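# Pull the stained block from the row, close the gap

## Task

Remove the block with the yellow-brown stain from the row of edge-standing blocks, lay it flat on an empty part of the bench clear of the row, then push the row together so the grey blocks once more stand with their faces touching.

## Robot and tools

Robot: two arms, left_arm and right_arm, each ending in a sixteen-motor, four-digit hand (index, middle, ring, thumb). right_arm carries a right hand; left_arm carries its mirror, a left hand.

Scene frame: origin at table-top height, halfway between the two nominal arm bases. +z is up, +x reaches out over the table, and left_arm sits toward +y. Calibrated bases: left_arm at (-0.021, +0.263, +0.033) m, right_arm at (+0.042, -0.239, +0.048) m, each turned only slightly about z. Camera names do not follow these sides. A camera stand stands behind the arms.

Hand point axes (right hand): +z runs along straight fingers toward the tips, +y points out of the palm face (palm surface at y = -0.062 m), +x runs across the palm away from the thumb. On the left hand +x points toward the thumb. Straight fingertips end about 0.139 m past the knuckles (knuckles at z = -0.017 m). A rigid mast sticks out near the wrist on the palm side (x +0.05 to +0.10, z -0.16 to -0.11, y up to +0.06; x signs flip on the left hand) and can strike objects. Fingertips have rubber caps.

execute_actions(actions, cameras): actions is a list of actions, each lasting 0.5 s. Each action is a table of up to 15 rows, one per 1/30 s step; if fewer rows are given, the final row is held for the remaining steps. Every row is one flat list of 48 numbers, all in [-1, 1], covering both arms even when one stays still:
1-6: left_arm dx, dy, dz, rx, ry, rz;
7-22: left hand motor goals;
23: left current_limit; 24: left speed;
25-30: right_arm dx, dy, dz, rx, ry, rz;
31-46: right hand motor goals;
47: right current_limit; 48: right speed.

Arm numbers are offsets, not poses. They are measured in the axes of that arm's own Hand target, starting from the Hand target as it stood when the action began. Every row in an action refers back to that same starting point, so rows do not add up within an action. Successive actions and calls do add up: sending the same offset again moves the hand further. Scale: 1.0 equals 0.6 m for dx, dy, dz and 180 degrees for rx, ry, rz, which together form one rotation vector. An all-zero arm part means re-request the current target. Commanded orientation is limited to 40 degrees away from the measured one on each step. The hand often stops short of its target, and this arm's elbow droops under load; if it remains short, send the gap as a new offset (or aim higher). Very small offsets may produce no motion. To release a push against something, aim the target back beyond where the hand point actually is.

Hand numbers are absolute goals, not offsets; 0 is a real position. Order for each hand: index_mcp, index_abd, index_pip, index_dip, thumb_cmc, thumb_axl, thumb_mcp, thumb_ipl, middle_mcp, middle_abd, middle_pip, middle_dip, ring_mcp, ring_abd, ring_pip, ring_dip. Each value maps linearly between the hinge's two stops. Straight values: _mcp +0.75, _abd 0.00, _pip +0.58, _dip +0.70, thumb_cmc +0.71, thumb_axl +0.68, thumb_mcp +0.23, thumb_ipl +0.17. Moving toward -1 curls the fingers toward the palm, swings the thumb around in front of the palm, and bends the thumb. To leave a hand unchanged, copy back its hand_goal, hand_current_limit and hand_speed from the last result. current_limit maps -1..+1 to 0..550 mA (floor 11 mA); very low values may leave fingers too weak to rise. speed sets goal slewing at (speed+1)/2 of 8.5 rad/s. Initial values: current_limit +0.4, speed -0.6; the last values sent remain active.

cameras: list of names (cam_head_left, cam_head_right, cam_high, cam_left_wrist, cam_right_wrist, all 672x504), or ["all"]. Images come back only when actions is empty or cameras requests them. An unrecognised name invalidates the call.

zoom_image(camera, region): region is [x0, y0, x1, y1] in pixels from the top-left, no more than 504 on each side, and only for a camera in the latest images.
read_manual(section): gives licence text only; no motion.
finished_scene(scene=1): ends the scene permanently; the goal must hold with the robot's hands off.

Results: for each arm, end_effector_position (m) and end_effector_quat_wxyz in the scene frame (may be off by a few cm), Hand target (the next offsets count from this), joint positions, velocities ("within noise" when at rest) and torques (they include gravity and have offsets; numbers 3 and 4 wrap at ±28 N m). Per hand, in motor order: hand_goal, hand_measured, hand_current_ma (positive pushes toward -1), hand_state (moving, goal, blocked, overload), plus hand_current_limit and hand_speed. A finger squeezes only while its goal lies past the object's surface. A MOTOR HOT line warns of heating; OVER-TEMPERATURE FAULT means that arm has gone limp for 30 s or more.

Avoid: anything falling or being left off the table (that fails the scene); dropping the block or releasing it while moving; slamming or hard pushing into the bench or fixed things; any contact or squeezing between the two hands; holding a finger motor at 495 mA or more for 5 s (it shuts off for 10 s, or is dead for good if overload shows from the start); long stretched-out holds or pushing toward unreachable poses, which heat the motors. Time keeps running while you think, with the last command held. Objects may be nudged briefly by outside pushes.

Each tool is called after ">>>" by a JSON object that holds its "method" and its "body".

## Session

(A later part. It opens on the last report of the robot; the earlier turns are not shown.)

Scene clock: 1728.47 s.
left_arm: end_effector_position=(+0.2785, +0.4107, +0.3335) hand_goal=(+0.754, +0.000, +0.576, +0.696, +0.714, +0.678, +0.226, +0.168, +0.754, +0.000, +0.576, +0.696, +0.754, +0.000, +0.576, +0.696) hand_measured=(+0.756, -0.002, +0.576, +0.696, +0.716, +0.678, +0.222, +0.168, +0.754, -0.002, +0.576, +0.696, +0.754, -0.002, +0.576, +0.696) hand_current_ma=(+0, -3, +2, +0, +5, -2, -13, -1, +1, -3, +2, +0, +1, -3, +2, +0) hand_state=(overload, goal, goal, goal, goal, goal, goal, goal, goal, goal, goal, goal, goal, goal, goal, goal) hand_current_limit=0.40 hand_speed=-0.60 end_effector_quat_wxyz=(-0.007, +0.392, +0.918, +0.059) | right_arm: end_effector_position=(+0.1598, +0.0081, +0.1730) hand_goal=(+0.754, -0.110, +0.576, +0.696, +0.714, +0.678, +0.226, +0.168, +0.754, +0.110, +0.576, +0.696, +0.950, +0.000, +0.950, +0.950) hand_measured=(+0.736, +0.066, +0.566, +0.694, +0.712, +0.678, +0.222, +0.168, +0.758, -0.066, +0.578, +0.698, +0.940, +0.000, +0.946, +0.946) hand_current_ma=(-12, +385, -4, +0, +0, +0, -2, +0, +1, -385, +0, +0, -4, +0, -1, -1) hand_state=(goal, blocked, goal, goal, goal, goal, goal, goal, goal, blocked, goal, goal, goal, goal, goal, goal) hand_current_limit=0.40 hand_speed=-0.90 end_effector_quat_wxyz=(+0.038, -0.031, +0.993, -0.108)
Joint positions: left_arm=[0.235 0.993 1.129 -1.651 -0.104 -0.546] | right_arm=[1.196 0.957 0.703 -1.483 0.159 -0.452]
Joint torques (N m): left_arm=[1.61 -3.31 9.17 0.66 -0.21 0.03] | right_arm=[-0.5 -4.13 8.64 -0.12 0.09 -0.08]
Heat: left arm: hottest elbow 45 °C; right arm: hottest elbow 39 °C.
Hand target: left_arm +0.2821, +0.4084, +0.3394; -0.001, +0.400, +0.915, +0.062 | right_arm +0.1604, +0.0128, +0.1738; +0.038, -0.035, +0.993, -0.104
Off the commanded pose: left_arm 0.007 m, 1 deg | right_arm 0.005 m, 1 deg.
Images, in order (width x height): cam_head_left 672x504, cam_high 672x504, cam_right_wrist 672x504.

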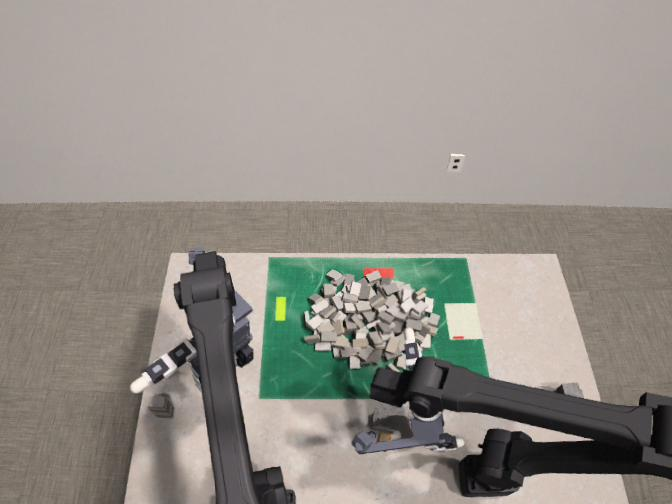

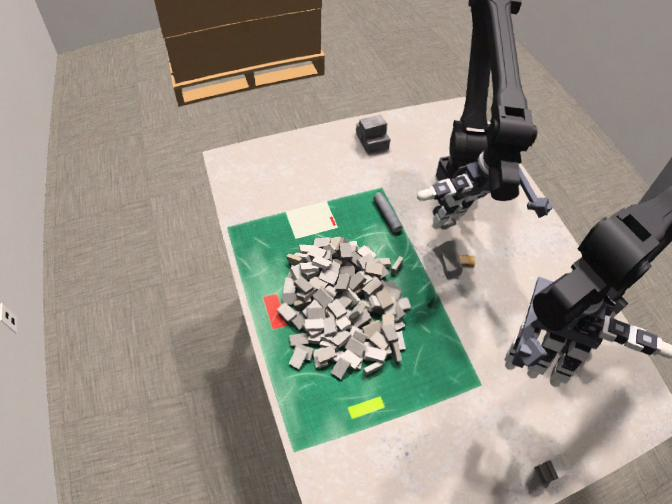

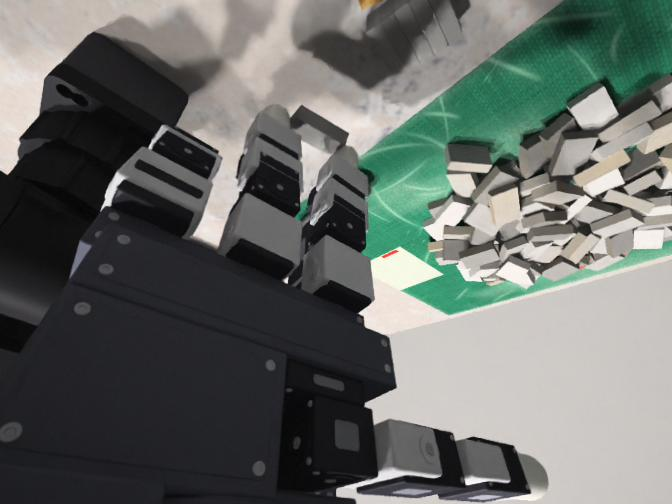

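>>> {"method": "execute_actions", "body": {"actions": [[[0,0,0,0,0,0,0.754,0,0.576,0.696,0.714,0.678,0.226,0.168,0.754,0,0.576,0.696,0.754,0,0.576,0.696,0.4,-0.6,-0.0063,-0.0234,-0.0138,-0.03825,0.00145,0.01505,0.754,-0.11,0.576,0.696,0.714,0.678,0.226,0.168,0.754,0.11,0.576,0.696,0.95,0,0.95,0.95,0.4,-0.9]],[[0,0,0,0,0,0,0.754,0,0.576,0.696,0.714,0.678,0.226,0.168,0.754,0,0.576,0.696,0.754,0,0.576,0.696,0.4,-0.6,-0.0063,-0.0234,-0.0138,-0.03825,0.00145,0.01505,0.754,-0.11,0.576,0.696,0.714,0.678,0.226,0.168,0.754,0.11,0.576,0.696,0.95,0,0.95,0.95,0.4,-0.9]],[[0,0,0,0,0,0,0.754,0,0.576,0.696,0.714,0.678,0.226,0.168,0.754,0,0.576,0.696,0.754,0,0.576,0.696,0.4,-0.6,-0.0063,-0.0234,-0.0138,-0.03825,0.00145,0.01505,0.754,-0.11,0.576,0.696,0.714,0.678,0.226,0.168,0.754,0.11,0.576,0.696,0.95,0,0.95,0.95,0.4,-0.9]],[[0,0,0,0,0,0,0.754,0,0.576,0.696,0.714,0.678,0.226,0.168,0.754,0,0.576,0.696,0.754,0,0.576,0.696,0.4,-0.6,-0.0063,-0.0234,-0.0138,-0.03825,0.00145,0.01505,0.754,-0.11,0.576,0.696,0.714,0.678,0.226,0.168,0.754,0.11,0.576,0.696,0.95,0,0.95,0.95,0.4,-0.9]]], "cameras": ["cam_head_left", "cam_high", "cam_right_wrist"]}}

>>> {"method": "zoom_image", "body": {"camera": "cam_right_wrist", "region": [220, 0, 440, 180]}}

>>> {"method": "zoom_image", "body": {"camera": "cam_high", "region": [410, 170, 510, 290]}}

Scene clock: 1756.63 s.
left_arm: end_effector_position=(+0.2785, +0.4107, +0.3335) hand_goal=(+0.754, +0.000, +0.576, +0.696, +0.714, +0.678, +0.226, +0.168, +0.754, +0.000, +0.576, +0.696, +0.754, +0.000, +0.576, +0.696) hand_measured=(+0.756, -0.002, +0.576, +0.696, +0.716, +0.678, +0.222, +0.168, +0.754, -0.002, +0.576, +0.696, +0.754, -0.002, +0.576, +0.696) hand_current_ma=(+0, -3, +2, +0, +5, -2, -13, -1, +1, -3, +2, +0, +1, -3, +2, +0) hand_state=(overload, goal, goal, goal, goal, goal, goal, goal, goal, goal, goal, goal, goal, goal, goal, goal) hand_current_limit=0.40 hand_speed=-0.60 end_effector_quat_wxyz=(-0.007, +0.392, +0.918, +0.059) | right_arm: end_effector_position=(+0.1725, -0.0440, +0.2071) hand_goal=(+0.754, -0.110, +0.576, +0.696, +0.714, +0.678, +0.226, +0.168, +0.754, +0.110, +0.576, +0.696, +0.950, +0.000, +0.950, +0.950) hand_measured=(+0.740, +0.066, +0.568, +0.694, +0.716, +0.678, +0.222, +0.168, +0.770, -0.062, +0.586, +0.700, +0.946, +0.000, +0.946, +0.946) hand_current_ma=(-9, +385, -3, +0, +0, +0, -2, +0, +10, -385, +3, +1, -1, +0, -1, -1) hand_state=(goal, blocked, goal, goal, goal, goal, goal, goal, goal, blocked, goal, goal, goal, goal, goal, goal) hand_current_limit=0.40 hand_speed=-0.90 end_effector_quat_wxyz=(+0.028, +0.056, +0.989, +0.136)
Joint positions: left_arm=[0.235 0.993 1.129 -1.651 -0.104 -0.546] | right_arm=[0.708 0.462 0.497 -1.379 -0.163 -0.759]
Joint torques (N m): left_arm=[1.61 -3.37 9.2 0.66 -0.21 0.04] | right_arm=[-0.67 1.14 9.73 0.62 -0.32 -0.14]
Heat: left arm: hottest elbow 45 °C; right arm: hottest elbow 40 °C.
Hand target: left_arm +0.2821, +0.4084, +0.3394; -0.001, +0.400, +0.915, +0.062 | right_arm +0.1734, -0.0419, +0.2090; +0.029, +0.051, +0.989, +0.139
Off the commanded pose: left_arm 0.007 m, 1 deg | right_arm 0.003 m, 1 deg.
Images, in order (width x height): cam_head_left 672x504, cam_high 672x504, cam_right_wrist 672x504.

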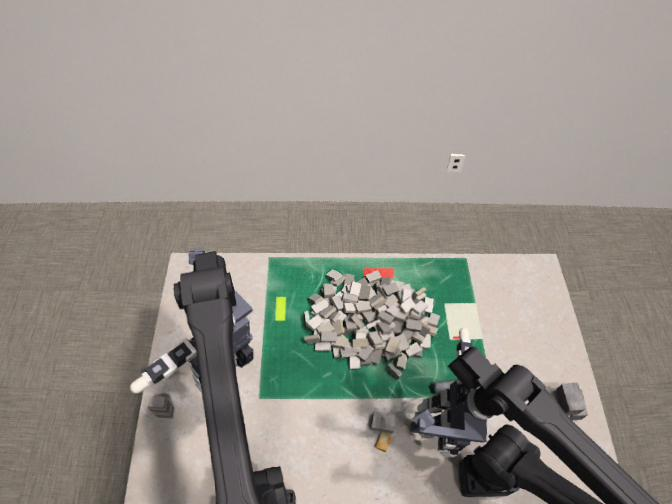

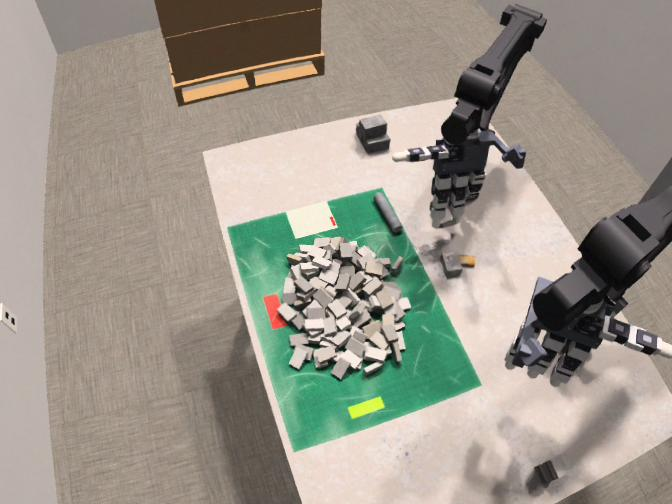

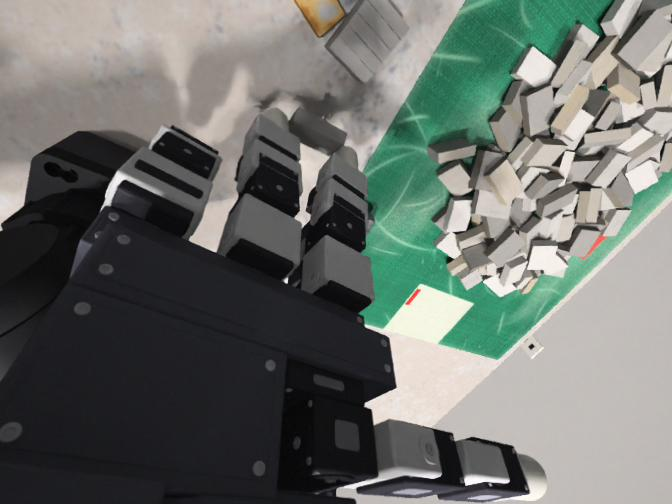

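Scaled by 2.291 from the camera's 672x504 image, which has a finer 960x720 frame.

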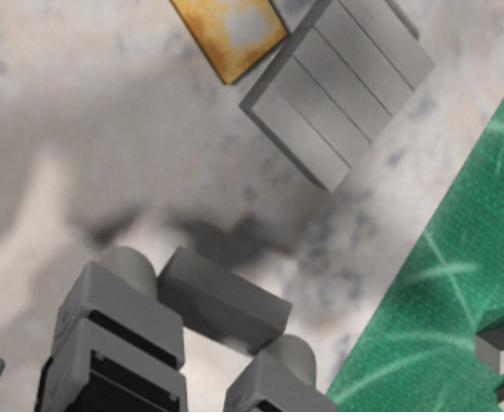

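Scaled by 4.200 from the camera's 672x504 image, which has a finer 960x720 frame.

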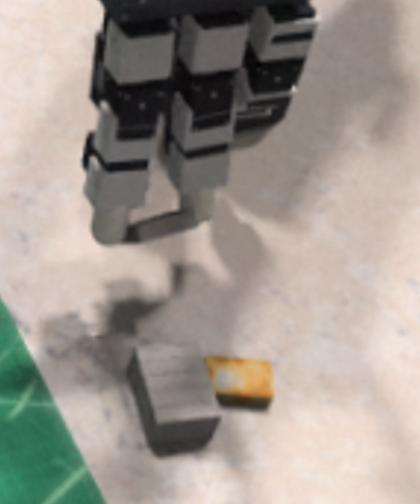

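>>> {"method": "execute_actions", "body": {"actions": [[[0,0,0,0,0,0,0.754,0,0.576,0.696,0.714,0.678,0.226,0.168,0.754,0,0.576,0.696,0.754,0,0.576,0.696,0.4,-0.6,-0.0063,-0.0234,-0.0138,-0.03825,0.00145,0.01505,0.754,-0.11,0.576,0.696,0.714,0.678,0.226,0.168,0.754,0.11,0.576,0.696,0.95,0,0.95,0.95,0.4,-0.9]],[[0,0,0,0,0,0,0.754,0,0.576,0.696,0.714,0.678,0.226,0.168,0.754,0,0.576,0.696,0.754,0,0.576,0.696,0.4,-0.6,-0.0063,-0.0234,-0.0138,-0.03825,0.00145,0.01505,0.754,-0.11,0.576,0.696,0.714,0.678,0.226,0.168,0.754,0.11,0.576,0.696,0.95,0,0.95,0.95,0.4,-0.9]]], "cameras": ["cam_high", "cam_right_wrist"]}}

>>> {"method": "zoom_image", "body": {"camera": "cam_right_wrist", "region": [220, 0, 440, 180]}}

>>> {"method": "zoom_image", "body": {"camera": "cam_high", "region": [420, 190, 490, 290]}}

Scene clock: 1769.30 s.
left_arm: end_effector_position=(+0.2785, +0.4107, +0.3335) hand_goal=(+0.754, +0.000, +0.576, +0.696, +0.714, +0.678, +0.226, +0.168, +0.754, +0.000, +0.576, +0.696, +0.754, +0.000, +0.576, +0.696) hand_measured=(+0.756, -0.002, +0.576, +0.696, +0.716, +0.678, +0.222, +0.168, +0.754, -0.002, +0.576, +0.696, +0.754, -0.002, +0.576, +0.696) hand_current_ma=(+0, -3, +2, +0, +5, -2, -13, -1, +1, -3, +2, +0, +1, -3, +2, +0) hand_state=(overload, goal, goal, goal, goal, goal, goal, goal, goal, goal, goal, goal, goal, goal, goal, goal) hand_current_limit=0.40 hand_speed=-0.60 end_effector_quat_wxyz=(-0.007, +0.392, +0.918, +0.059) | right_arm: end_effector_position=(+0.1802, -0.0703, +0.2136) hand_goal=(+0.754, -0.110, +0.576, +0.696, +0.714, +0.678, +0.226, +0.168, +0.754, +0.110, +0.576, +0.696, +0.950, +0.000, +0.950, +0.950) hand_measured=(+0.742, +0.066, +0.566, +0.692, +0.718, +0.678, +0.222, +0.168, +0.780, -0.058, +0.590, +0.702, +0.948, +0.000, +0.948, +0.946) hand_current_ma=(-5, +385, -4, -1, +1, +0, -1, +0, +23, -385, +7, +2, +0, +0, +0, -1) hand_state=(goal, blocked, goal, goal, goal, goal, goal, goal, blocked, blocked, goal, goal, goal, goal, goal, goal) hand_current_limit=0.40 hand_speed=-0.90 end_effector_quat_wxyz=(+0.022, +0.121, +0.960, +0.252)
Joint positions: left_arm=[0.235 0.993 1.129 -1.651 -0.104 -0.546] | right_arm=[0.271 0.318 0.407 -1.417 -0.454 -1.02]
Joint torques (N m): left_arm=[1.67 -3.43 9.2 0.68 -0.21 0.03] | right_arm=[-0.15 2.26 9.77 0.4 -0.59 0.01]
Heat: left arm: hottest elbow 45 °C; right arm: hottest elbow 41 °C.
Hand target: left_arm +0.2821, +0.4084, +0.3394; -0.001, +0.400, +0.915, +0.062 | right_arm +0.1807, -0.0691, +0.2164; +0.024, +0.120, +0.959, +0.254 (last step not sent: back at the drive's target)
Off the commanded pose: left_arm 0.007 m, 1 deg | right_arm 0.006 m, 3 deg.
pose unreachable (right arm): on one or more control steps of this call, first in action 1 (counted from 0), this arm could not follow its commanded pose, so it was not sent that pose on those steps. It may still have moved: this result reports where it is.
cause: moving toward the commanded pose would bring two parts of the arm too close to each other (joints 3 (elbow) to 6 (wrist roll) lie between them).
Images, in order (width x height): cam_high 672x504, cam_right_wrist 672x504.

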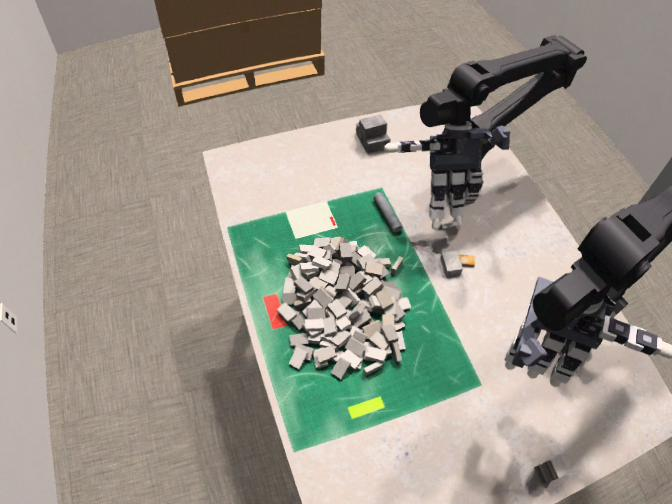

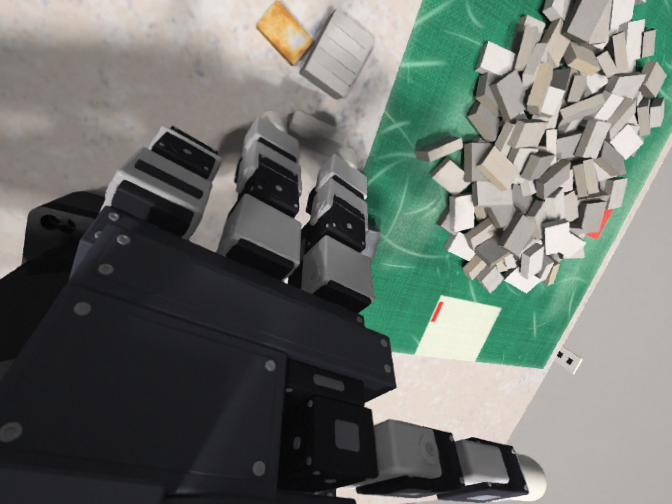

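Scaled by 2.291 from the camera's 672x504 image, which has a finer 960x720 frame.

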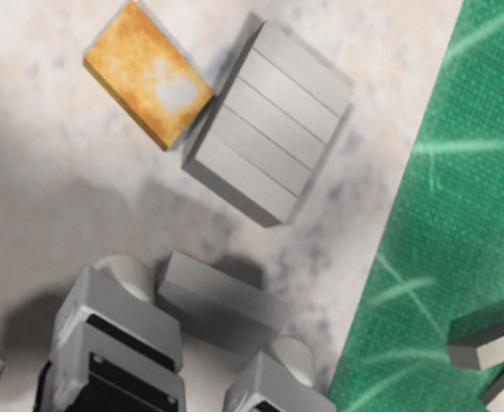

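Scaled by 5.040 from the camera's 672x504 image, which has a finer 960x720 frame.

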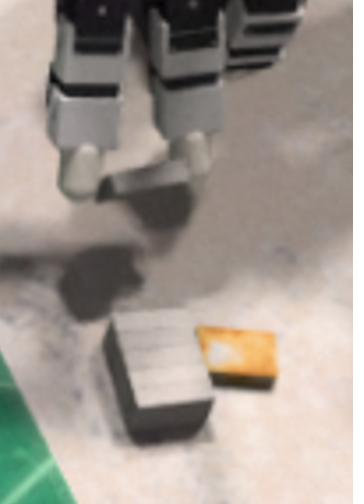

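>>> {"method": "execute_actions", "body": {"actions": [[[0,0,0,0,0,0,0.754,0,0.576,0.696,0.714,0.678,0.226,0.168,0.754,0,0.576,0.696,0.754,0,0.576,0.696,0.4,-0.6,-0.0505,-0.0028,0.0165,0,0,0,0.754,-0.11,0.576,0.696,0.714,0.678,0.226,0.168,0.754,0.11,0.576,0.696,0.95,0,0.95,0.95,0.4,-0.9]],[[0,0,0,0,0,0,0.754,0,0.576,0.696,0.714,0.678,0.226,0.168,0.754,0,0.576,0.696,0.754,0,0.576,0.696,0.4,-0.6,-0.001,-0.0245,0.0437,0,0,0,0.754,-0.11,0.576,0.696,0.714,0.678,0.226,0.168,0.754,0.11,0.576,0.696,0.95,0,0.95,0.95,0.4,-0.9]]], "cameras": ["cam_high", "cam_right_wrist"]}}

>>> {"method": "zoom_image", "body": {"camera": "cam_right_wrist", "region": [260, 60, 400, 180]}}

>>> {"method": "zoom_image", "body": {"camera": "cam_high", "region": [410, 190, 480, 270]}}

Scene clock: 1804.23 s.
left_arm: end_effector_position=(+0.2785, +0.4107, +0.3335) hand_goal=(+0.754, +0.000, +0.576, +0.696, +0.714, +0.678, +0.226, +0.168, +0.754, +0.000, +0.576, +0.696, +0.754, +0.000, +0.576, +0.696) hand_measured=(+0.756, -0.002, +0.576, +0.696, +0.716, +0.678, +0.222, +0.168, +0.754, -0.002, +0.576, +0.696, +0.754, -0.002, +0.576, +0.696) hand_current_ma=(+0, -3, +2, +0, +5, -2, -13, -1, +1, -3, +2, +0, +1, -3, +2, +0) hand_state=(overload, goal, goal, goal, goal, goal, goal, goal, goal, goal, goal, goal, goal, goal, goal, goal) hand_current_limit=0.40 hand_speed=-0.60 end_effector_quat_wxyz=(-0.007, +0.392, +0.918, +0.059) | right_arm: end_effector_position=(+0.2076, -0.0760, +0.1712) hand_goal=(+0.754, -0.110, +0.576, +0.696, +0.714, +0.678, +0.226, +0.168, +0.754, +0.110, +0.576, +0.696, +0.950, +0.000, +0.950, +0.950) hand_measured=(+0.742, +0.066, +0.566, +0.692, +0.718, +0.678, +0.222, +0.168, +0.782, -0.058, +0.590, +0.702, +0.950, +0.000, +0.948, +0.946) hand_current_ma=(-6, +385, -4, -1, +1, +0, -1, +0, +26, -385, +8, +2, +0, +0, +0, -1) hand_state=(goal, blocked, goal, goal, goal, goal, goal, goal, blocked, blocked, goal, goal, goal, goal, goal, goal) hand_current_limit=0.40 hand_speed=-0.90 end_effector_quat_wxyz=(+0.015, +0.130, +0.959, +0.251)
Joint positions: left_arm=[0.235 0.993 1.129 -1.651 -0.104 -0.546] | right_arm=[0.164 0.479 0.325 -1.239 -0.478 -1.122]
Joint torques (N m): left_arm=[1.55 -3.37 9.2 0.68 -0.21 0.03] | right_arm=[0.21 1.38 9.94 0.85 -0.57 -0.1]
Heat: left arm: hottest elbow 45 °C; right arm: hottest elbow 43 °C.
Hand target: left_arm +0.2821, +0.4084, +0.3394; -0.001, +0.400, +0.915, +0.062 | right_arm +0.2110, -0.0730, +0.1765; +0.024, +0.120, +0.959, +0.254
Off the commanded pose: left_arm 0.007 m, 1 deg | right_arm 0.007 m, 2 deg.
Images, in order (width x height): cam_high 672x504, cam_right_wrist 672x504.

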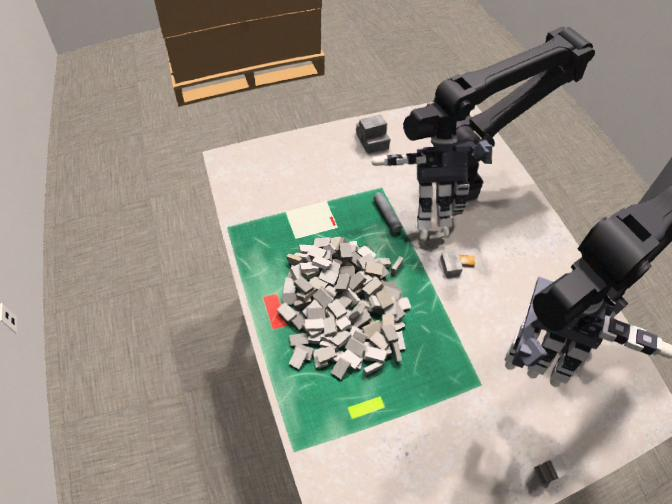

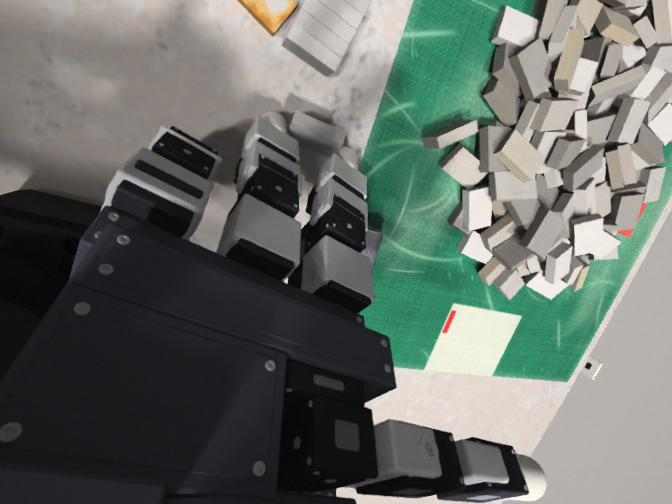

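Scaled by 3.600 from the camera's 672x504 image, which has a finer 960x720 frame.

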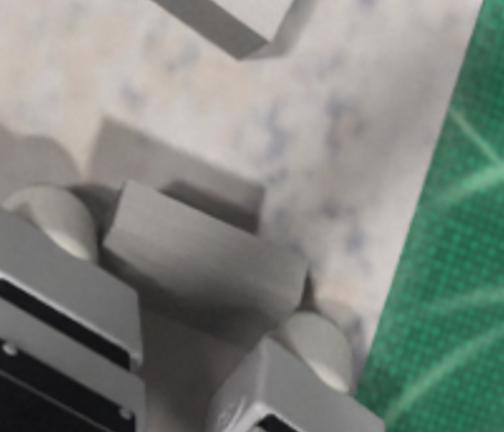

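Scaled by 6.300 from the camera's 672x504 image, which has a finer 960x720 frame.

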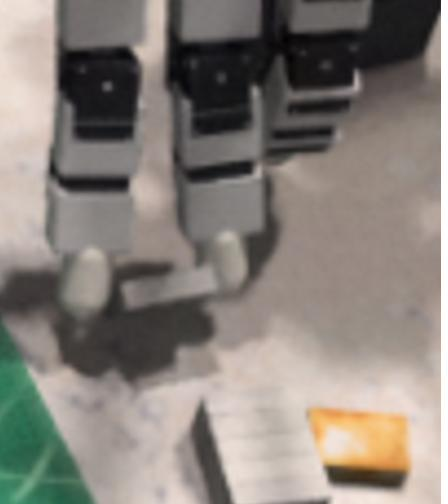

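>>> {"method": "execute_actions", "body": {"actions": [[[0,0,0,0,0,0,0.754,0,0.576,0.696,0.714,0.678,0.226,0.168,0.754,0,0.576,0.696,0.754,0,0.576,0.696,0.4,-0.6,0,-0.0105,0.019,0,0,0,0.754,-0.11,0.576,0.696,0.714,0.678,0.226,0.168,0.754,0.11,0.576,0.696,0.95,0,0.95,0.95,0.4,-0.9]]], "cameras": ["cam_high", "cam_right_wrist"]}}

>>> {"method": "zoom_image", "body": {"camera": "cam_right_wrist", "region": [260, 60, 400, 180]}}

>>> {"method": "zoom_image", "body": {"camera": "cam_high", "region": [410, 200, 470, 260]}}

Scene clock: 1817.40 s.
left_arm: end_effector_position=(+0.2785, +0.4107, +0.3335) hand_goal=(+0.754, +0.000, +0.576, +0.696, +0.714, +0.678, +0.226, +0.168, +0.754, +0.000, +0.576, +0.696, +0.754, +0.000, +0.576, +0.696) hand_measured=(+0.756, -0.002, +0.576, +0.696, +0.716, +0.678, +0.222, +0.168, +0.754, -0.002, +0.576, +0.696, +0.754, -0.002, +0.576, +0.696) hand_current_ma=(+0, -3, +2, +0, +5, -2, -13, -1, +1, -3, +2, +0, +1, -3, +2, +0) hand_state=(overload, goal, goal, goal, goal, goal, goal, goal, goal, goal, goal, goal, goal, goal, goal, goal) hand_current_limit=0.40 hand_speed=-0.60 end_effector_quat_wxyz=(-0.007, +0.392, +0.918, +0.059) | right_arm: end_effector_position=(+0.2095, -0.0753, +0.1626) hand_goal=(+0.754, -0.110, +0.576, +0.696, +0.714, +0.678, +0.226, +0.168, +0.754, +0.110, +0.576, +0.696, +0.950, +0.000, +0.950, +0.950) hand_measured=(+0.742, +0.066, +0.566, +0.692, +0.718, +0.678, +0.222, +0.168, +0.782, -0.058, +0.590, +0.702, +0.950, +0.000, +0.948, +0.946) hand_current_ma=(-6, +385, -4, -1, +1, +0, -1, +0, +26, -385, +8, +2, +0, +0, +0, -1) hand_state=(goal, blocked, goal, goal, goal, goal, goal, goal, blocked, blocked, goal, goal, goal, goal, goal, goal) hand_current_limit=0.40 hand_speed=-0.90 end_effector_quat_wxyz=(+0.020, +0.128, +0.959, +0.252)
Joint positions: left_arm=[0.235 0.993 1.129 -1.651 -0.104 -0.546] | right_arm=[0.166 0.49 0.302 -1.193 -0.478 -1.122]
Joint torques (N m): left_arm=[1.61 -3.43 9.2 0.68 -0.21 0.04] | right_arm=[0.21 1.32 9.18 0.87 -0.55 -0.07]
Heat: left arm: hottest elbow 45 °C; right arm: hottest elbow 42 °C.
Hand target: left_arm +0.2821, +0.4084, +0.3394; -0.001, +0.400, +0.915, +0.062 | right_arm +0.2108, -0.0728, +0.1634; +0.023, +0.120, +0.959, +0.254
Off the commanded pose: left_arm 0.007 m, 1 deg | right_arm 0.003 m, 1 deg.
Images, in order (width x height): cam_high 672x504, cam_right_wrist 672x504.

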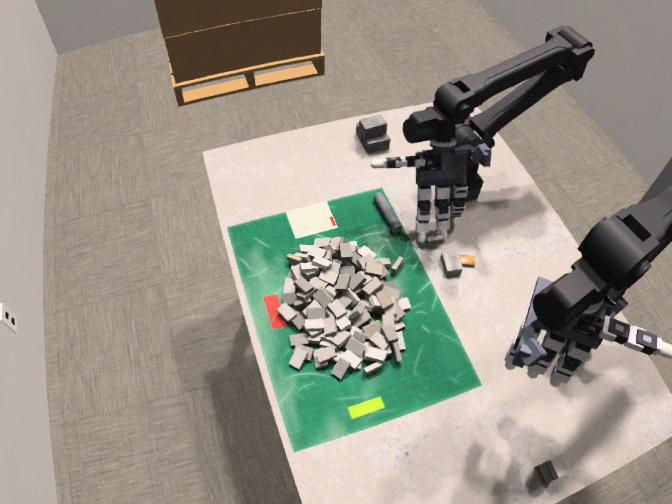

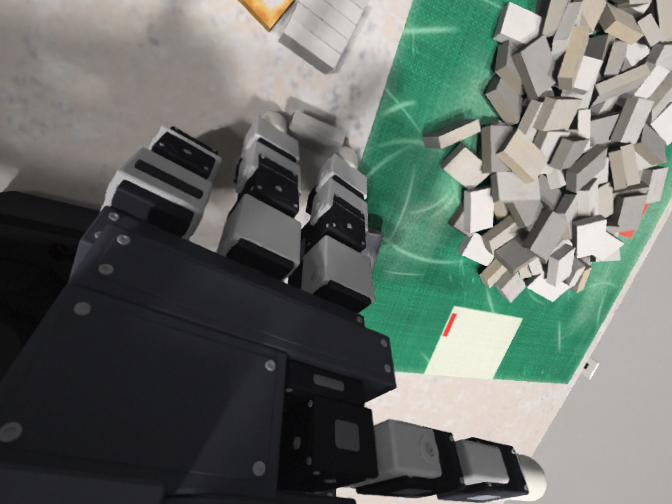

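Scaled by 3.600 from the camera's 672x504 image, which has a finer 960x720 frame.

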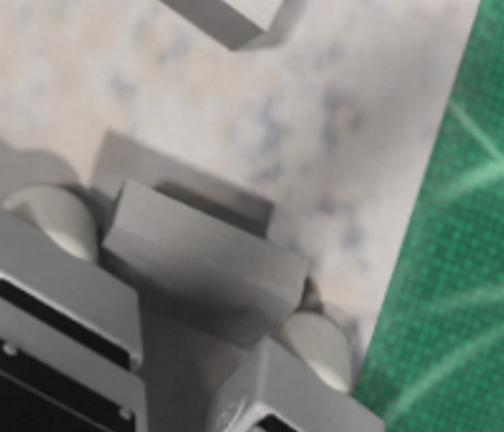

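Scaled by 8.400 from the camera's 672x504 image, which has a finer 960x720 frame.

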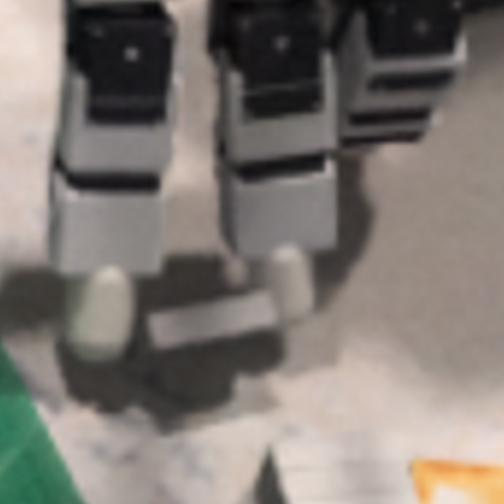

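>>> {"method": "execute_actions", "body": {"actions": [[[0,0,0,0,0,0,0.754,0,0.576,0.696,0.714,0.678,0.226,0.168,0.754,0,0.576,0.696,0.754,0,0.576,0.696,0.4,-0.6,0,-0.0061,0.0109,0,0,0,0.754,-0.11,0.576,0.696,0.714,0.678,0.226,0.168,0.754,0.11,0.576,0.696,0.95,0,0.95,0.95,0.4,-0.9]]], "cameras": ["cam_right_wrist"]}}

>>> {"method": "zoom_image", "body": {"camera": "cam_right_wrist", "region": [260, 60, 400, 180]}}

Scene clock: 1824.43 s.
left_arm: end_effector_position=(+0.2785, +0.4107, +0.3335) hand_goal=(+0.754, +0.000, +0.576, +0.696, +0.714, +0.678, +0.226, +0.168, +0.754, +0.000, +0.576, +0.696, +0.754, +0.000, +0.576, +0.696) hand_measured=(+0.756, -0.002, +0.576, +0.696, +0.716, +0.678, +0.222, +0.168, +0.754, -0.002, +0.576, +0.696, +0.754, -0.002, +0.576, +0.696) hand_current_ma=(+0, -3, +2, +0, +5, -2, -13, -1, +1, -3, +2, +0, +1, -3, +2, +0) hand_state=(overload, goal, goal, goal, goal, goal, goal, goal, goal, goal, goal, goal, goal, goal, goal, goal) hand_current_limit=0.40 hand_speed=-0.60 end_effector_quat_wxyz=(-0.007, +0.392, +0.918, +0.059) | right_arm: end_effector_position=(+0.2095, -0.0753, +0.1626) hand_goal=(+0.754, -0.110, +0.576, +0.696, +0.714, +0.678, +0.226, +0.168, +0.754, +0.110, +0.576, +0.696, +0.950, +0.000, +0.950, +0.950) hand_measured=(+0.742, +0.066, +0.566, +0.692, +0.718, +0.678, +0.222, +0.168, +0.782, -0.058, +0.590, +0.702, +0.950, +0.000, +0.948, +0.946) hand_current_ma=(-6, +385, -4, -1, +1, +0, -1, +0, +26, -385, +8, +2, +0, +0, +0, -1) hand_state=(goal, blocked, goal, goal, goal, goal, goal, goal, blocked, blocked, goal, goal, goal, goal, goal, goal) hand_current_limit=0.40 hand_speed=-0.90 end_effector_quat_wxyz=(+0.020, +0.128, +0.959, +0.252)
Joint positions: left_arm=[0.235 0.993 1.129 -1.651 -0.104 -0.546] | right_arm=[0.166 0.49 0.302 -1.193 -0.478 -1.122]
Joint torques (N m): left_arm=[1.61 -3.49 9.2 0.68 -0.22 0.03] | right_arm=[-0.56 0.97 9.14 0.27 -0.52 -0.03]
Heat: left arm: hottest elbow 45 °C; right arm: hottest elbow 43 °C.
Hand target: left_arm +0.2821, +0.4084, +0.3394; -0.001, +0.400, +0.915, +0.062 | right_arm +0.2095, -0.0753, +0.1626; +0.020, +0.128, +0.959, +0.252 (last step not sent: back at the drive's target)
Off the commanded pose: left_arm 0.007 m, 1 deg | right_arm 0.007 m, 1 deg.
pose unreachable (right arm): on one or more control steps of this call, first in action 0 (counted from 0), this arm could not follow its commanded pose, so it was not sent that pose on those steps. It may still have moved: this result reports where it is.
cause: moving toward the commanded pose would bring two parts of the arm too close to each other (joints 3 (elbow) to 6 (wrist roll) lie between them).
Images, in order (width x height): cam_right_wrist 672x504.

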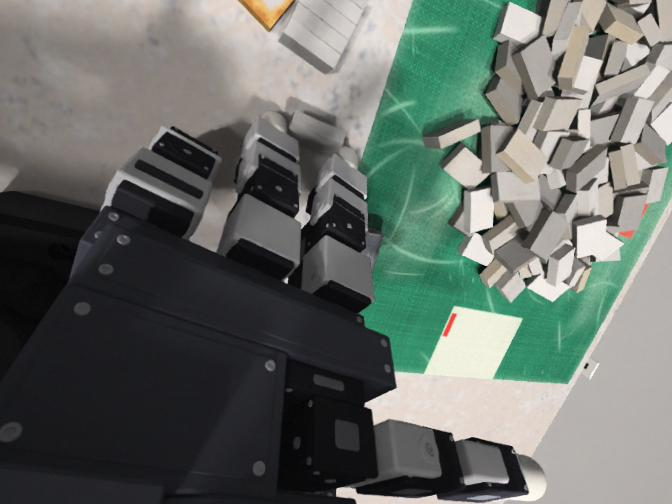

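Scaled by 3.600 from the camera's 672x504 image, which has a finer 960x720 frame.

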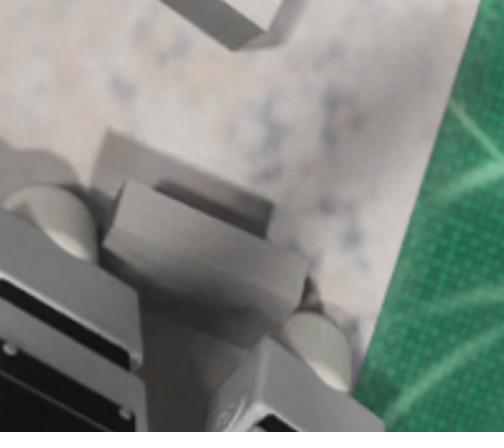

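>>> {"method": "execute_actions", "body": {"actions": [[[0,0,0,0,0,0,0.754,0,0.576,0.696,0.714,0.678,0.226,0.168,0.754,0,0.576,0.696,0.754,0,0.576,0.696,0.4,-0.6,-0.02,-0.001,0.009,0,0,0,0.754,-0.11,0.576,0.696,0.714,0.678,0.226,0.168,0.754,0.11,0.576,0.696,0.95,0,0.95,0.95,0.4,-0.9]]], "cameras": ["cam_right_wrist", "cam_high"]}}

>>> {"method": "zoom_image", "body": {"camera": "cam_right_wrist", "region": [260, 60, 400, 180]}}

>>> {"method": "zoom_image", "body": {"camera": "cam_high", "region": [405, 200, 465, 260]}}

Scene clock: 1845.07 s.
left_arm: end_effector_position=(+0.2785, +0.4107, +0.3335) hand_goal=(+0.754, +0.000, +0.576, +0.696, +0.714, +0.678, +0.226, +0.168, +0.754, +0.000, +0.576, +0.696, +0.754, +0.000, +0.576, +0.696) hand_measured=(+0.756, -0.002, +0.576, +0.696, +0.716, +0.678, +0.222, +0.168, +0.754, -0.002, +0.576, +0.696, +0.754, -0.002, +0.576, +0.696) hand_current_ma=(+0, -3, +2, +0, +5, -2, -13, -1, +1, -3, +2, +0, +1, -3, +2, +0) hand_state=(overload, goal, goal, goal, goal, goal, goal, goal, goal, goal, goal, goal, goal, goal, goal, goal) hand_current_limit=0.40 hand_speed=-0.60 end_effector_quat_wxyz=(-0.007, +0.392, +0.918, +0.059) | right_arm: end_effector_position=(+0.2178, -0.0755, +0.1564) hand_goal=(+0.754, -0.110, +0.576, +0.696, +0.714, +0.678, +0.226, +0.168, +0.754, +0.110, +0.576, +0.696, +0.950, +0.000, +0.950, +0.950) hand_measured=(+0.742, +0.066, +0.566, +0.692, +0.718, +0.678, +0.222, +0.168, +0.782, -0.058, +0.590, +0.702, +0.948, -0.002, +0.966, +0.962) hand_current_ma=(-6, +385, -4, -1, +1, +0, -1, +0, +26, -385, +8, +2, +0, +0, +8, +6) hand_state=(goal, blocked, goal, goal, goal, goal, goal, goal, blocked, blocked, goal, goal, goal, goal, goal, goal) hand_current_limit=0.40 hand_speed=-0.90 end_effector_quat_wxyz=(+0.009, +0.134, +0.958, +0.254)
Joint positions: left_arm=[0.235 0.993 1.129 -1.651 -0.104 -0.546] | right_arm=[0.149 0.561 0.302 -1.149 -0.49 -1.13]
Joint torques (N m): left_arm=[1.61 -3.43 9.2 0.65 -0.21 0.04] | right_arm=[-0.91 0.62 9.09 0.8 -0.22 -0.2]
Heat: left arm: hottest elbow 45 °C; right arm: hottest elbow 43 °C.
Hand target: left_arm +0.2821, +0.4084, +0.3394; -0.001, +0.400, +0.915, +0.062 | right_arm +0.2215, -0.0762, +0.1572; +0.020, +0.128, +0.959, +0.252
Off the commanded pose: left_arm 0.007 m, 1 deg | right_arm 0.004 m, 1 deg.
Images, in order (width x height): cam_high 672x504, cam_right_wrist 672x504.

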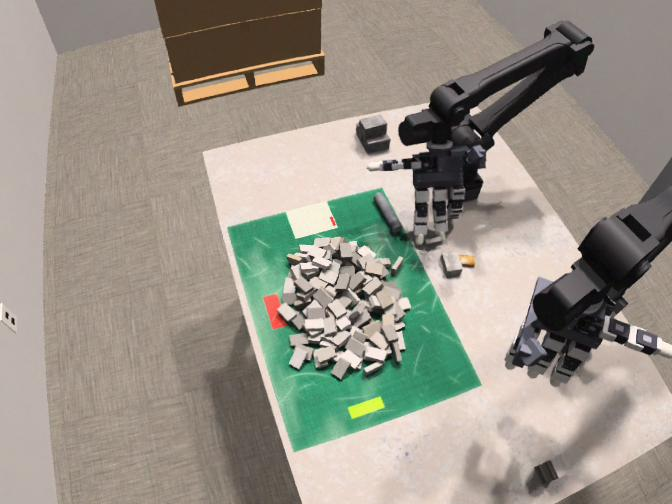

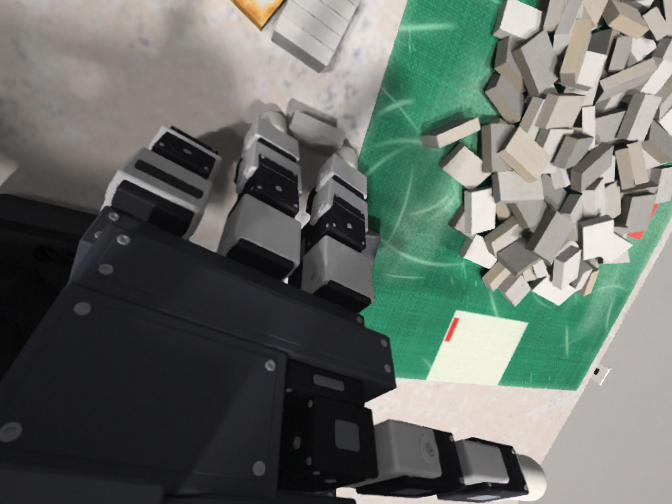

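Scaled by 3.600 from the camera's 672x504 image, which has a finer 960x720 frame.

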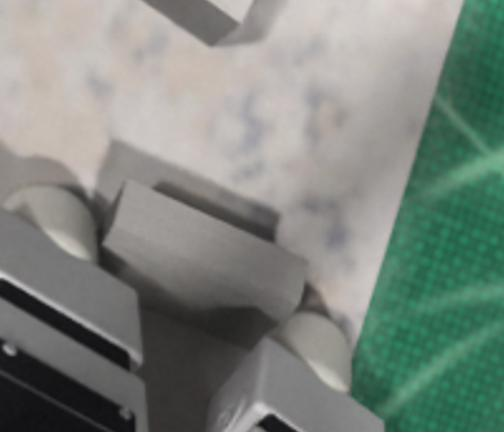

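Scaled by 8.400 from the camera's 672x504 image, which has a finer 960x720 frame.

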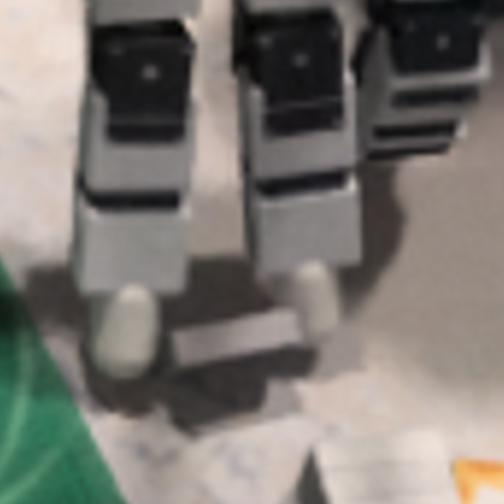

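>>> {"method": "execute_actions", "body": {"actions": [[[0,0,0,0,0,0,0.754,0,0.576,0.696,0.714,0.678,0.226,0.168,0.754,0,0.576,0.696,0.754,0,0.576,0.696,0.4,-0.6,0,0,0,0,0,0,0.754,0.14,0.576,0.696,0.714,0.678,0.226,0.168,0.754,-0.14,0.576,0.696,0.95,0,0.95,0.95,0.4,-0.93]],[[0,0,0,0,0,0,0.754,0,0.576,0.696,0.714,0.678,0.226,0.168,0.754,0,0.576,0.696,0.754,0,0.576,0.696,0.4,-0.6,0,0,0,0,0,0,0.754,0.14,0.576,0.696,0.714,0.678,0.226,0.168,0.754,-0.14,0.576,0.696,0.95,0,0.95,0.95,0.4,-0.93]]], "cameras": ["cam_right_wrist", "cam_high"]}}

>>> {"method": "zoom_image", "body": {"camera": "cam_right_wrist", "region": [260, 60, 400, 180]}}

>>> {"method": "zoom_image", "body": {"camera": "cam_high", "region": [405, 200, 465, 260]}}

Scene clock: 1858.53 s.
left_arm: end_effector_position=(+0.2785, +0.4107, +0.3335) hand_goal=(+0.754, +0.000, +0.576, +0.696, +0.714, +0.678, +0.226, +0.168, +0.754, +0.000, +0.576, +0.696, +0.754, +0.000, +0.576, +0.696) hand_measured=(+0.756, -0.002, +0.576, +0.696, +0.716, +0.678, +0.222, +0.168, +0.754, -0.002, +0.576, +0.696, +0.754, -0.002, +0.576, +0.696) hand_current_ma=(+0, -3, +2, +0, +5, -2, -13, -1, +1, -3, +2, +0, +1, -3, +2, +0) hand_state=(overload, goal, goal, goal, goal, goal, goal, goal, goal, goal, goal, goal, goal, goal, goal, goal) hand_current_limit=0.40 hand_speed=-0.60 end_effector_quat_wxyz=(-0.007, +0.392, +0.918, +0.059) | right_arm: end_effector_position=(+0.2179, -0.0754, +0.1565) hand_goal=(+0.754, +0.140, +0.576, +0.696, +0.714, +0.678, +0.226, +0.168, +0.754, -0.140, +0.576, +0.696, +0.950, +0.000, +0.950, +0.950) hand_measured=(+0.756, +0.136, +0.574, +0.694, +0.718, +0.678, +0.222, +0.168, +0.764, -0.136, +0.580, +0.698, +0.950, -0.004, +0.966, +0.962) hand_current_ma=(+0, -1, +0, +0, +1, +0, -1, +0, +4, +1, +1, +0, +0, +0, +9, +6) hand_state=(goal, goal, goal, goal, goal, goal, goal, goal, goal, goal, goal, goal, goal, goal, goal, goal) hand_current_limit=0.40 hand_speed=-0.93 end_effector_quat_wxyz=(+0.009, +0.134, +0.958, +0.254)
Joint positions: left_arm=[0.235 0.993 1.129 -1.651 -0.104 -0.546] | right_arm=[0.149 0.561 0.302 -1.148 -0.49 -1.13]
Joint torques (N m): left_arm=[1.55 -3.43 9.18 0.66 -0.2 0.03] | right_arm=[-0.79 0.91 9.07 0.83 -0.22 -0.19]
Heat: left arm: hottest elbow 45 °C; right arm: hottest elbow 43 °C.
Hand target: left_arm +0.2821, +0.4084, +0.3394; -0.001, +0.400, +0.915, +0.062 | right_arm +0.2215, -0.0762, +0.1572; +0.020, +0.128, +0.959, +0.252
Off the commanded pose: left_arm 0.007 m, 1 deg | right_arm 0.004 m, 1 deg.
Images, in order (width x height): cam_high 672x504, cam_right_wrist 672x504.

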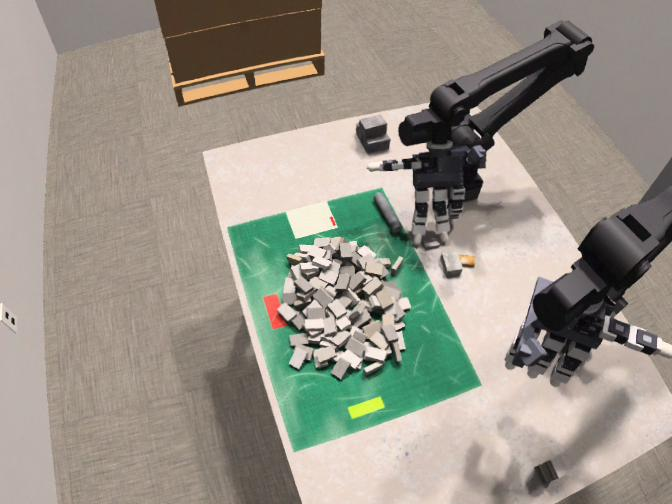

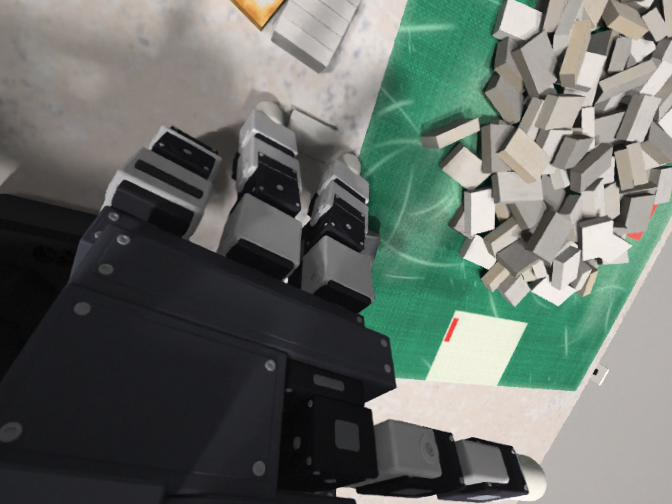

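Scaled by 3.600 from the camera's 672x504 image, which has a finer 960x720 frame.

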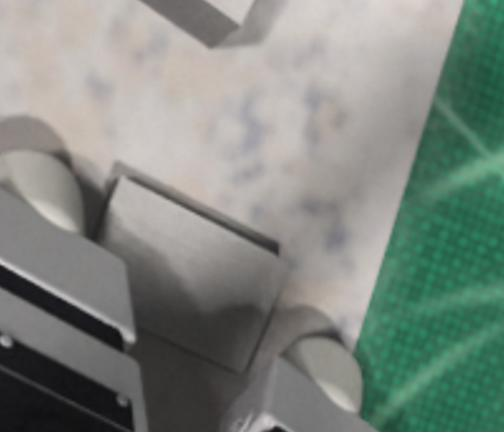

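Scaled by 8.400 from the camera's 672x504 image, which has a finer 960x720 frame.

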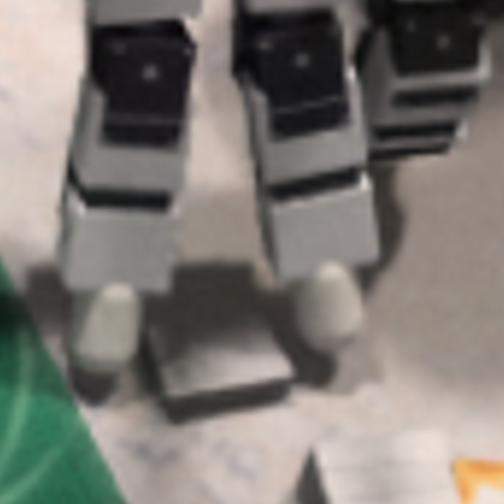

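>>> {"method": "execute_actions", "body": {"actions": [[[0,0,0,0,0,0,0.754,0,0.576,0.696,0.714,0.678,0.226,0.168,0.754,0,0.576,0.696,0.754,0,0.576,0.696,0.4,-0.6,0.0025,0.0245,-0.0436,0,0,0,0.754,0.14,0.576,0.696,0.714,0.678,0.226,0.168,0.754,-0.14,0.576,0.696,0.95,0,0.95,0.95,0.4,-0.9]],[[0,0,0,0,0,0,0.754,0,0.576,0.696,0.714,0.678,0.226,0.168,0.754,0,0.576,0.696,0.754,0,0.576,0.696,0.4,-0.6,0.0163,0.0267,0.0288,0.0542,0.0028,-0.0219,0.754,0.14,0.576,0.696,0.714,0.678,0.226,0.168,0.754,-0.14,0.576,0.696,0.95,0,0.95,0.95,0.4,-0.9]],[[0,0,0,0,0,0,0.754,0,0.576,0.696,0.714,0.678,0.226,0.168,0.754,0,0.576,0.696,0.754,0,0.576,0.696,0.4,-0.6,0.0142,0.0322,0.024,0.0542,0.0028,-0.0219,0.754,0.14,0.576,0.696,0.714,0.678,0.226,0.168,0.754,-0.14,0.576,0.696,0.95,0,0.95,0.95,0.4,-0.9]],[[0,0,0,0,0,0,0.754,0,0.576,0.696,0.714,0.678,0.226,0.168,0.754,0,0.576,0.696,0.754,0,0.576,0.696,0.4,-0.6,0.0117,0.0368,0.0183,0.0542,0.0028,-0.0219,0.754,0.14,0.576,0.696,0.714,0.678,0.226,0.168,0.754,-0.14,0.576,0.696,0.95,0,0.95,0.95,0.4,-0.9]]], "cameras": ["cam_right_wrist", "cam_high"]}}

>>> {"method": "zoom_image", "body": {"camera": "cam_right_wrist", "region": [220, 40, 420, 200]}}

>>> {"method": "zoom_image", "body": {"camera": "cam_high", "region": [400, 190, 490, 280]}}

Scene clock: 1950.50 s.
left_arm: end_effector_position=(+0.2785, +0.4107, +0.3335) hand_goal=(+0.754, +0.000, +0.576, +0.696, +0.714, +0.678, +0.226, +0.168, +0.754, +0.000, +0.576, +0.696, +0.754, +0.000, +0.576, +0.696) hand_measured=(+0.756, -0.002, +0.576, +0.696, +0.716, +0.678, +0.222, +0.168, +0.754, -0.002, +0.576, +0.696, +0.754, -0.002, +0.576, +0.696) hand_current_ma=(+0, -3, +2, +0, +5, -2, -13, -1, +1, -3, +2, +0, +1, -3, +2, +0) hand_state=(overload, goal, goal, goal, goal, goal, goal, goal, goal, goal, goal, goal, goal, goal, goal, goal) hand_current_limit=0.40 hand_speed=-0.60 end_effector_quat_wxyz=(-0.007, +0.392, +0.918, +0.059) | right_arm: end_effector_position=(+0.1999, -0.0081, +0.1513) hand_goal=(+0.754, +0.140, +0.576, +0.696, +0.714, +0.678, +0.226, +0.168, +0.754, -0.140, +0.576, +0.696, +0.950, +0.000, +0.950, +0.950) hand_measured=(+0.754, +0.140, +0.576, +0.694, +0.714, +0.678, +0.220, +0.168, +0.754, -0.140, +0.576, +0.698, +0.946, +0.000, +0.948, +0.952) hand_current_ma=(+0, +0, +0, +0, +0, +0, -2, +0, +0, +0, +0, +0, -1, +0, +0, +0) hand_state=(goal, goal, goal, goal, goal, goal, goal, goal, goal, goal, goal, goal, goal, goal, goal, goal) hand_current_limit=0.40 hand_speed=-0.90 end_effector_quat_wxyz=(-0.010, +0.018, +1.000, -0.008)
Joint positions: left_arm=[0.235 0.993 1.129 -1.651 -0.104 -0.546] | right_arm=[0.864 0.901 0.589 -1.284 -0.004 -0.699]
Joint torques (N m): left_arm=[1.61 -3.43 9.21 0.68 -0.22 0.04] | right_arm=[-0.97 -4.6 10.91 -0.58 0.11 0.1]
Heat: left arm: hottest elbow 46 °C; right arm: hottest elbow 43 °C.
Hand target: left_arm +0.2821, +0.4084, +0.3394; -0.001, +0.400, +0.915, +0.062 | right_arm +0.2089, -0.0033, +0.1662; +0.000, +0.027, +1.000, +0.000
Off the commanded pose: left_arm 0.007 m, 1 deg | right_arm 0.018 m, 2 deg.
Images, in order (width x height): cam_high 672x504, cam_right_wrist 672x504.

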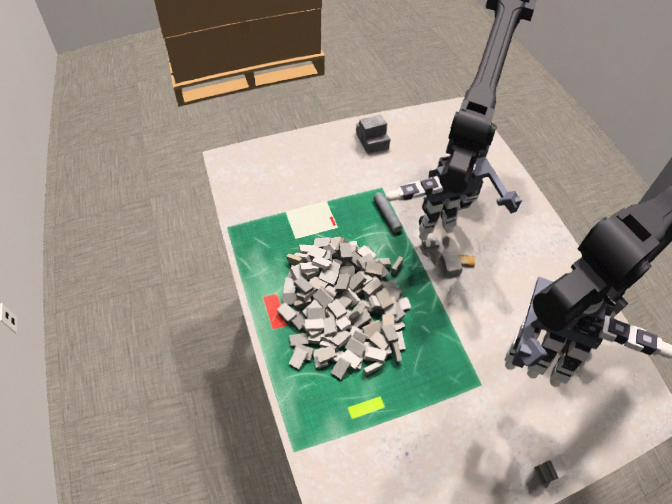

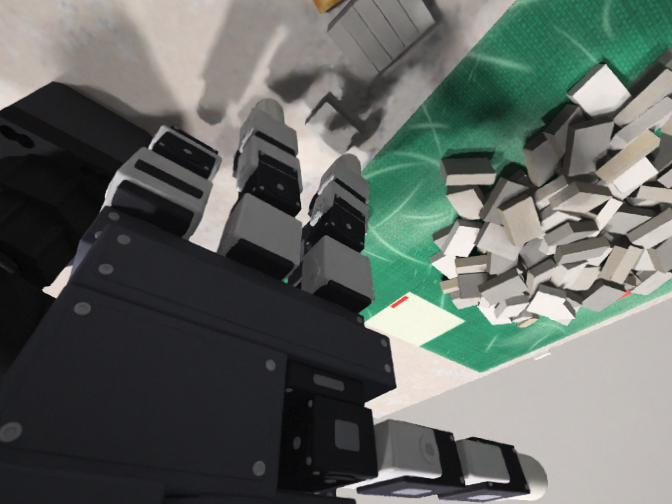

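Scaled by 2.520 from the camera's 672x504 image, which has a finer 960x720 frame.

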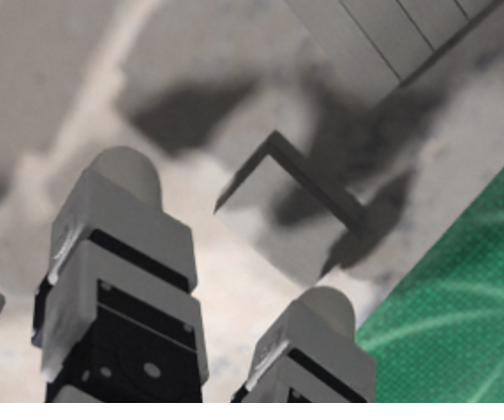

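Scaled by 5.600 from the camera's 672x504 image, which has a finer 960x720 frame.

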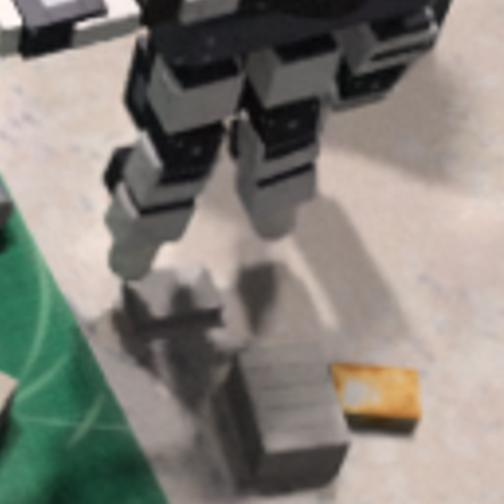

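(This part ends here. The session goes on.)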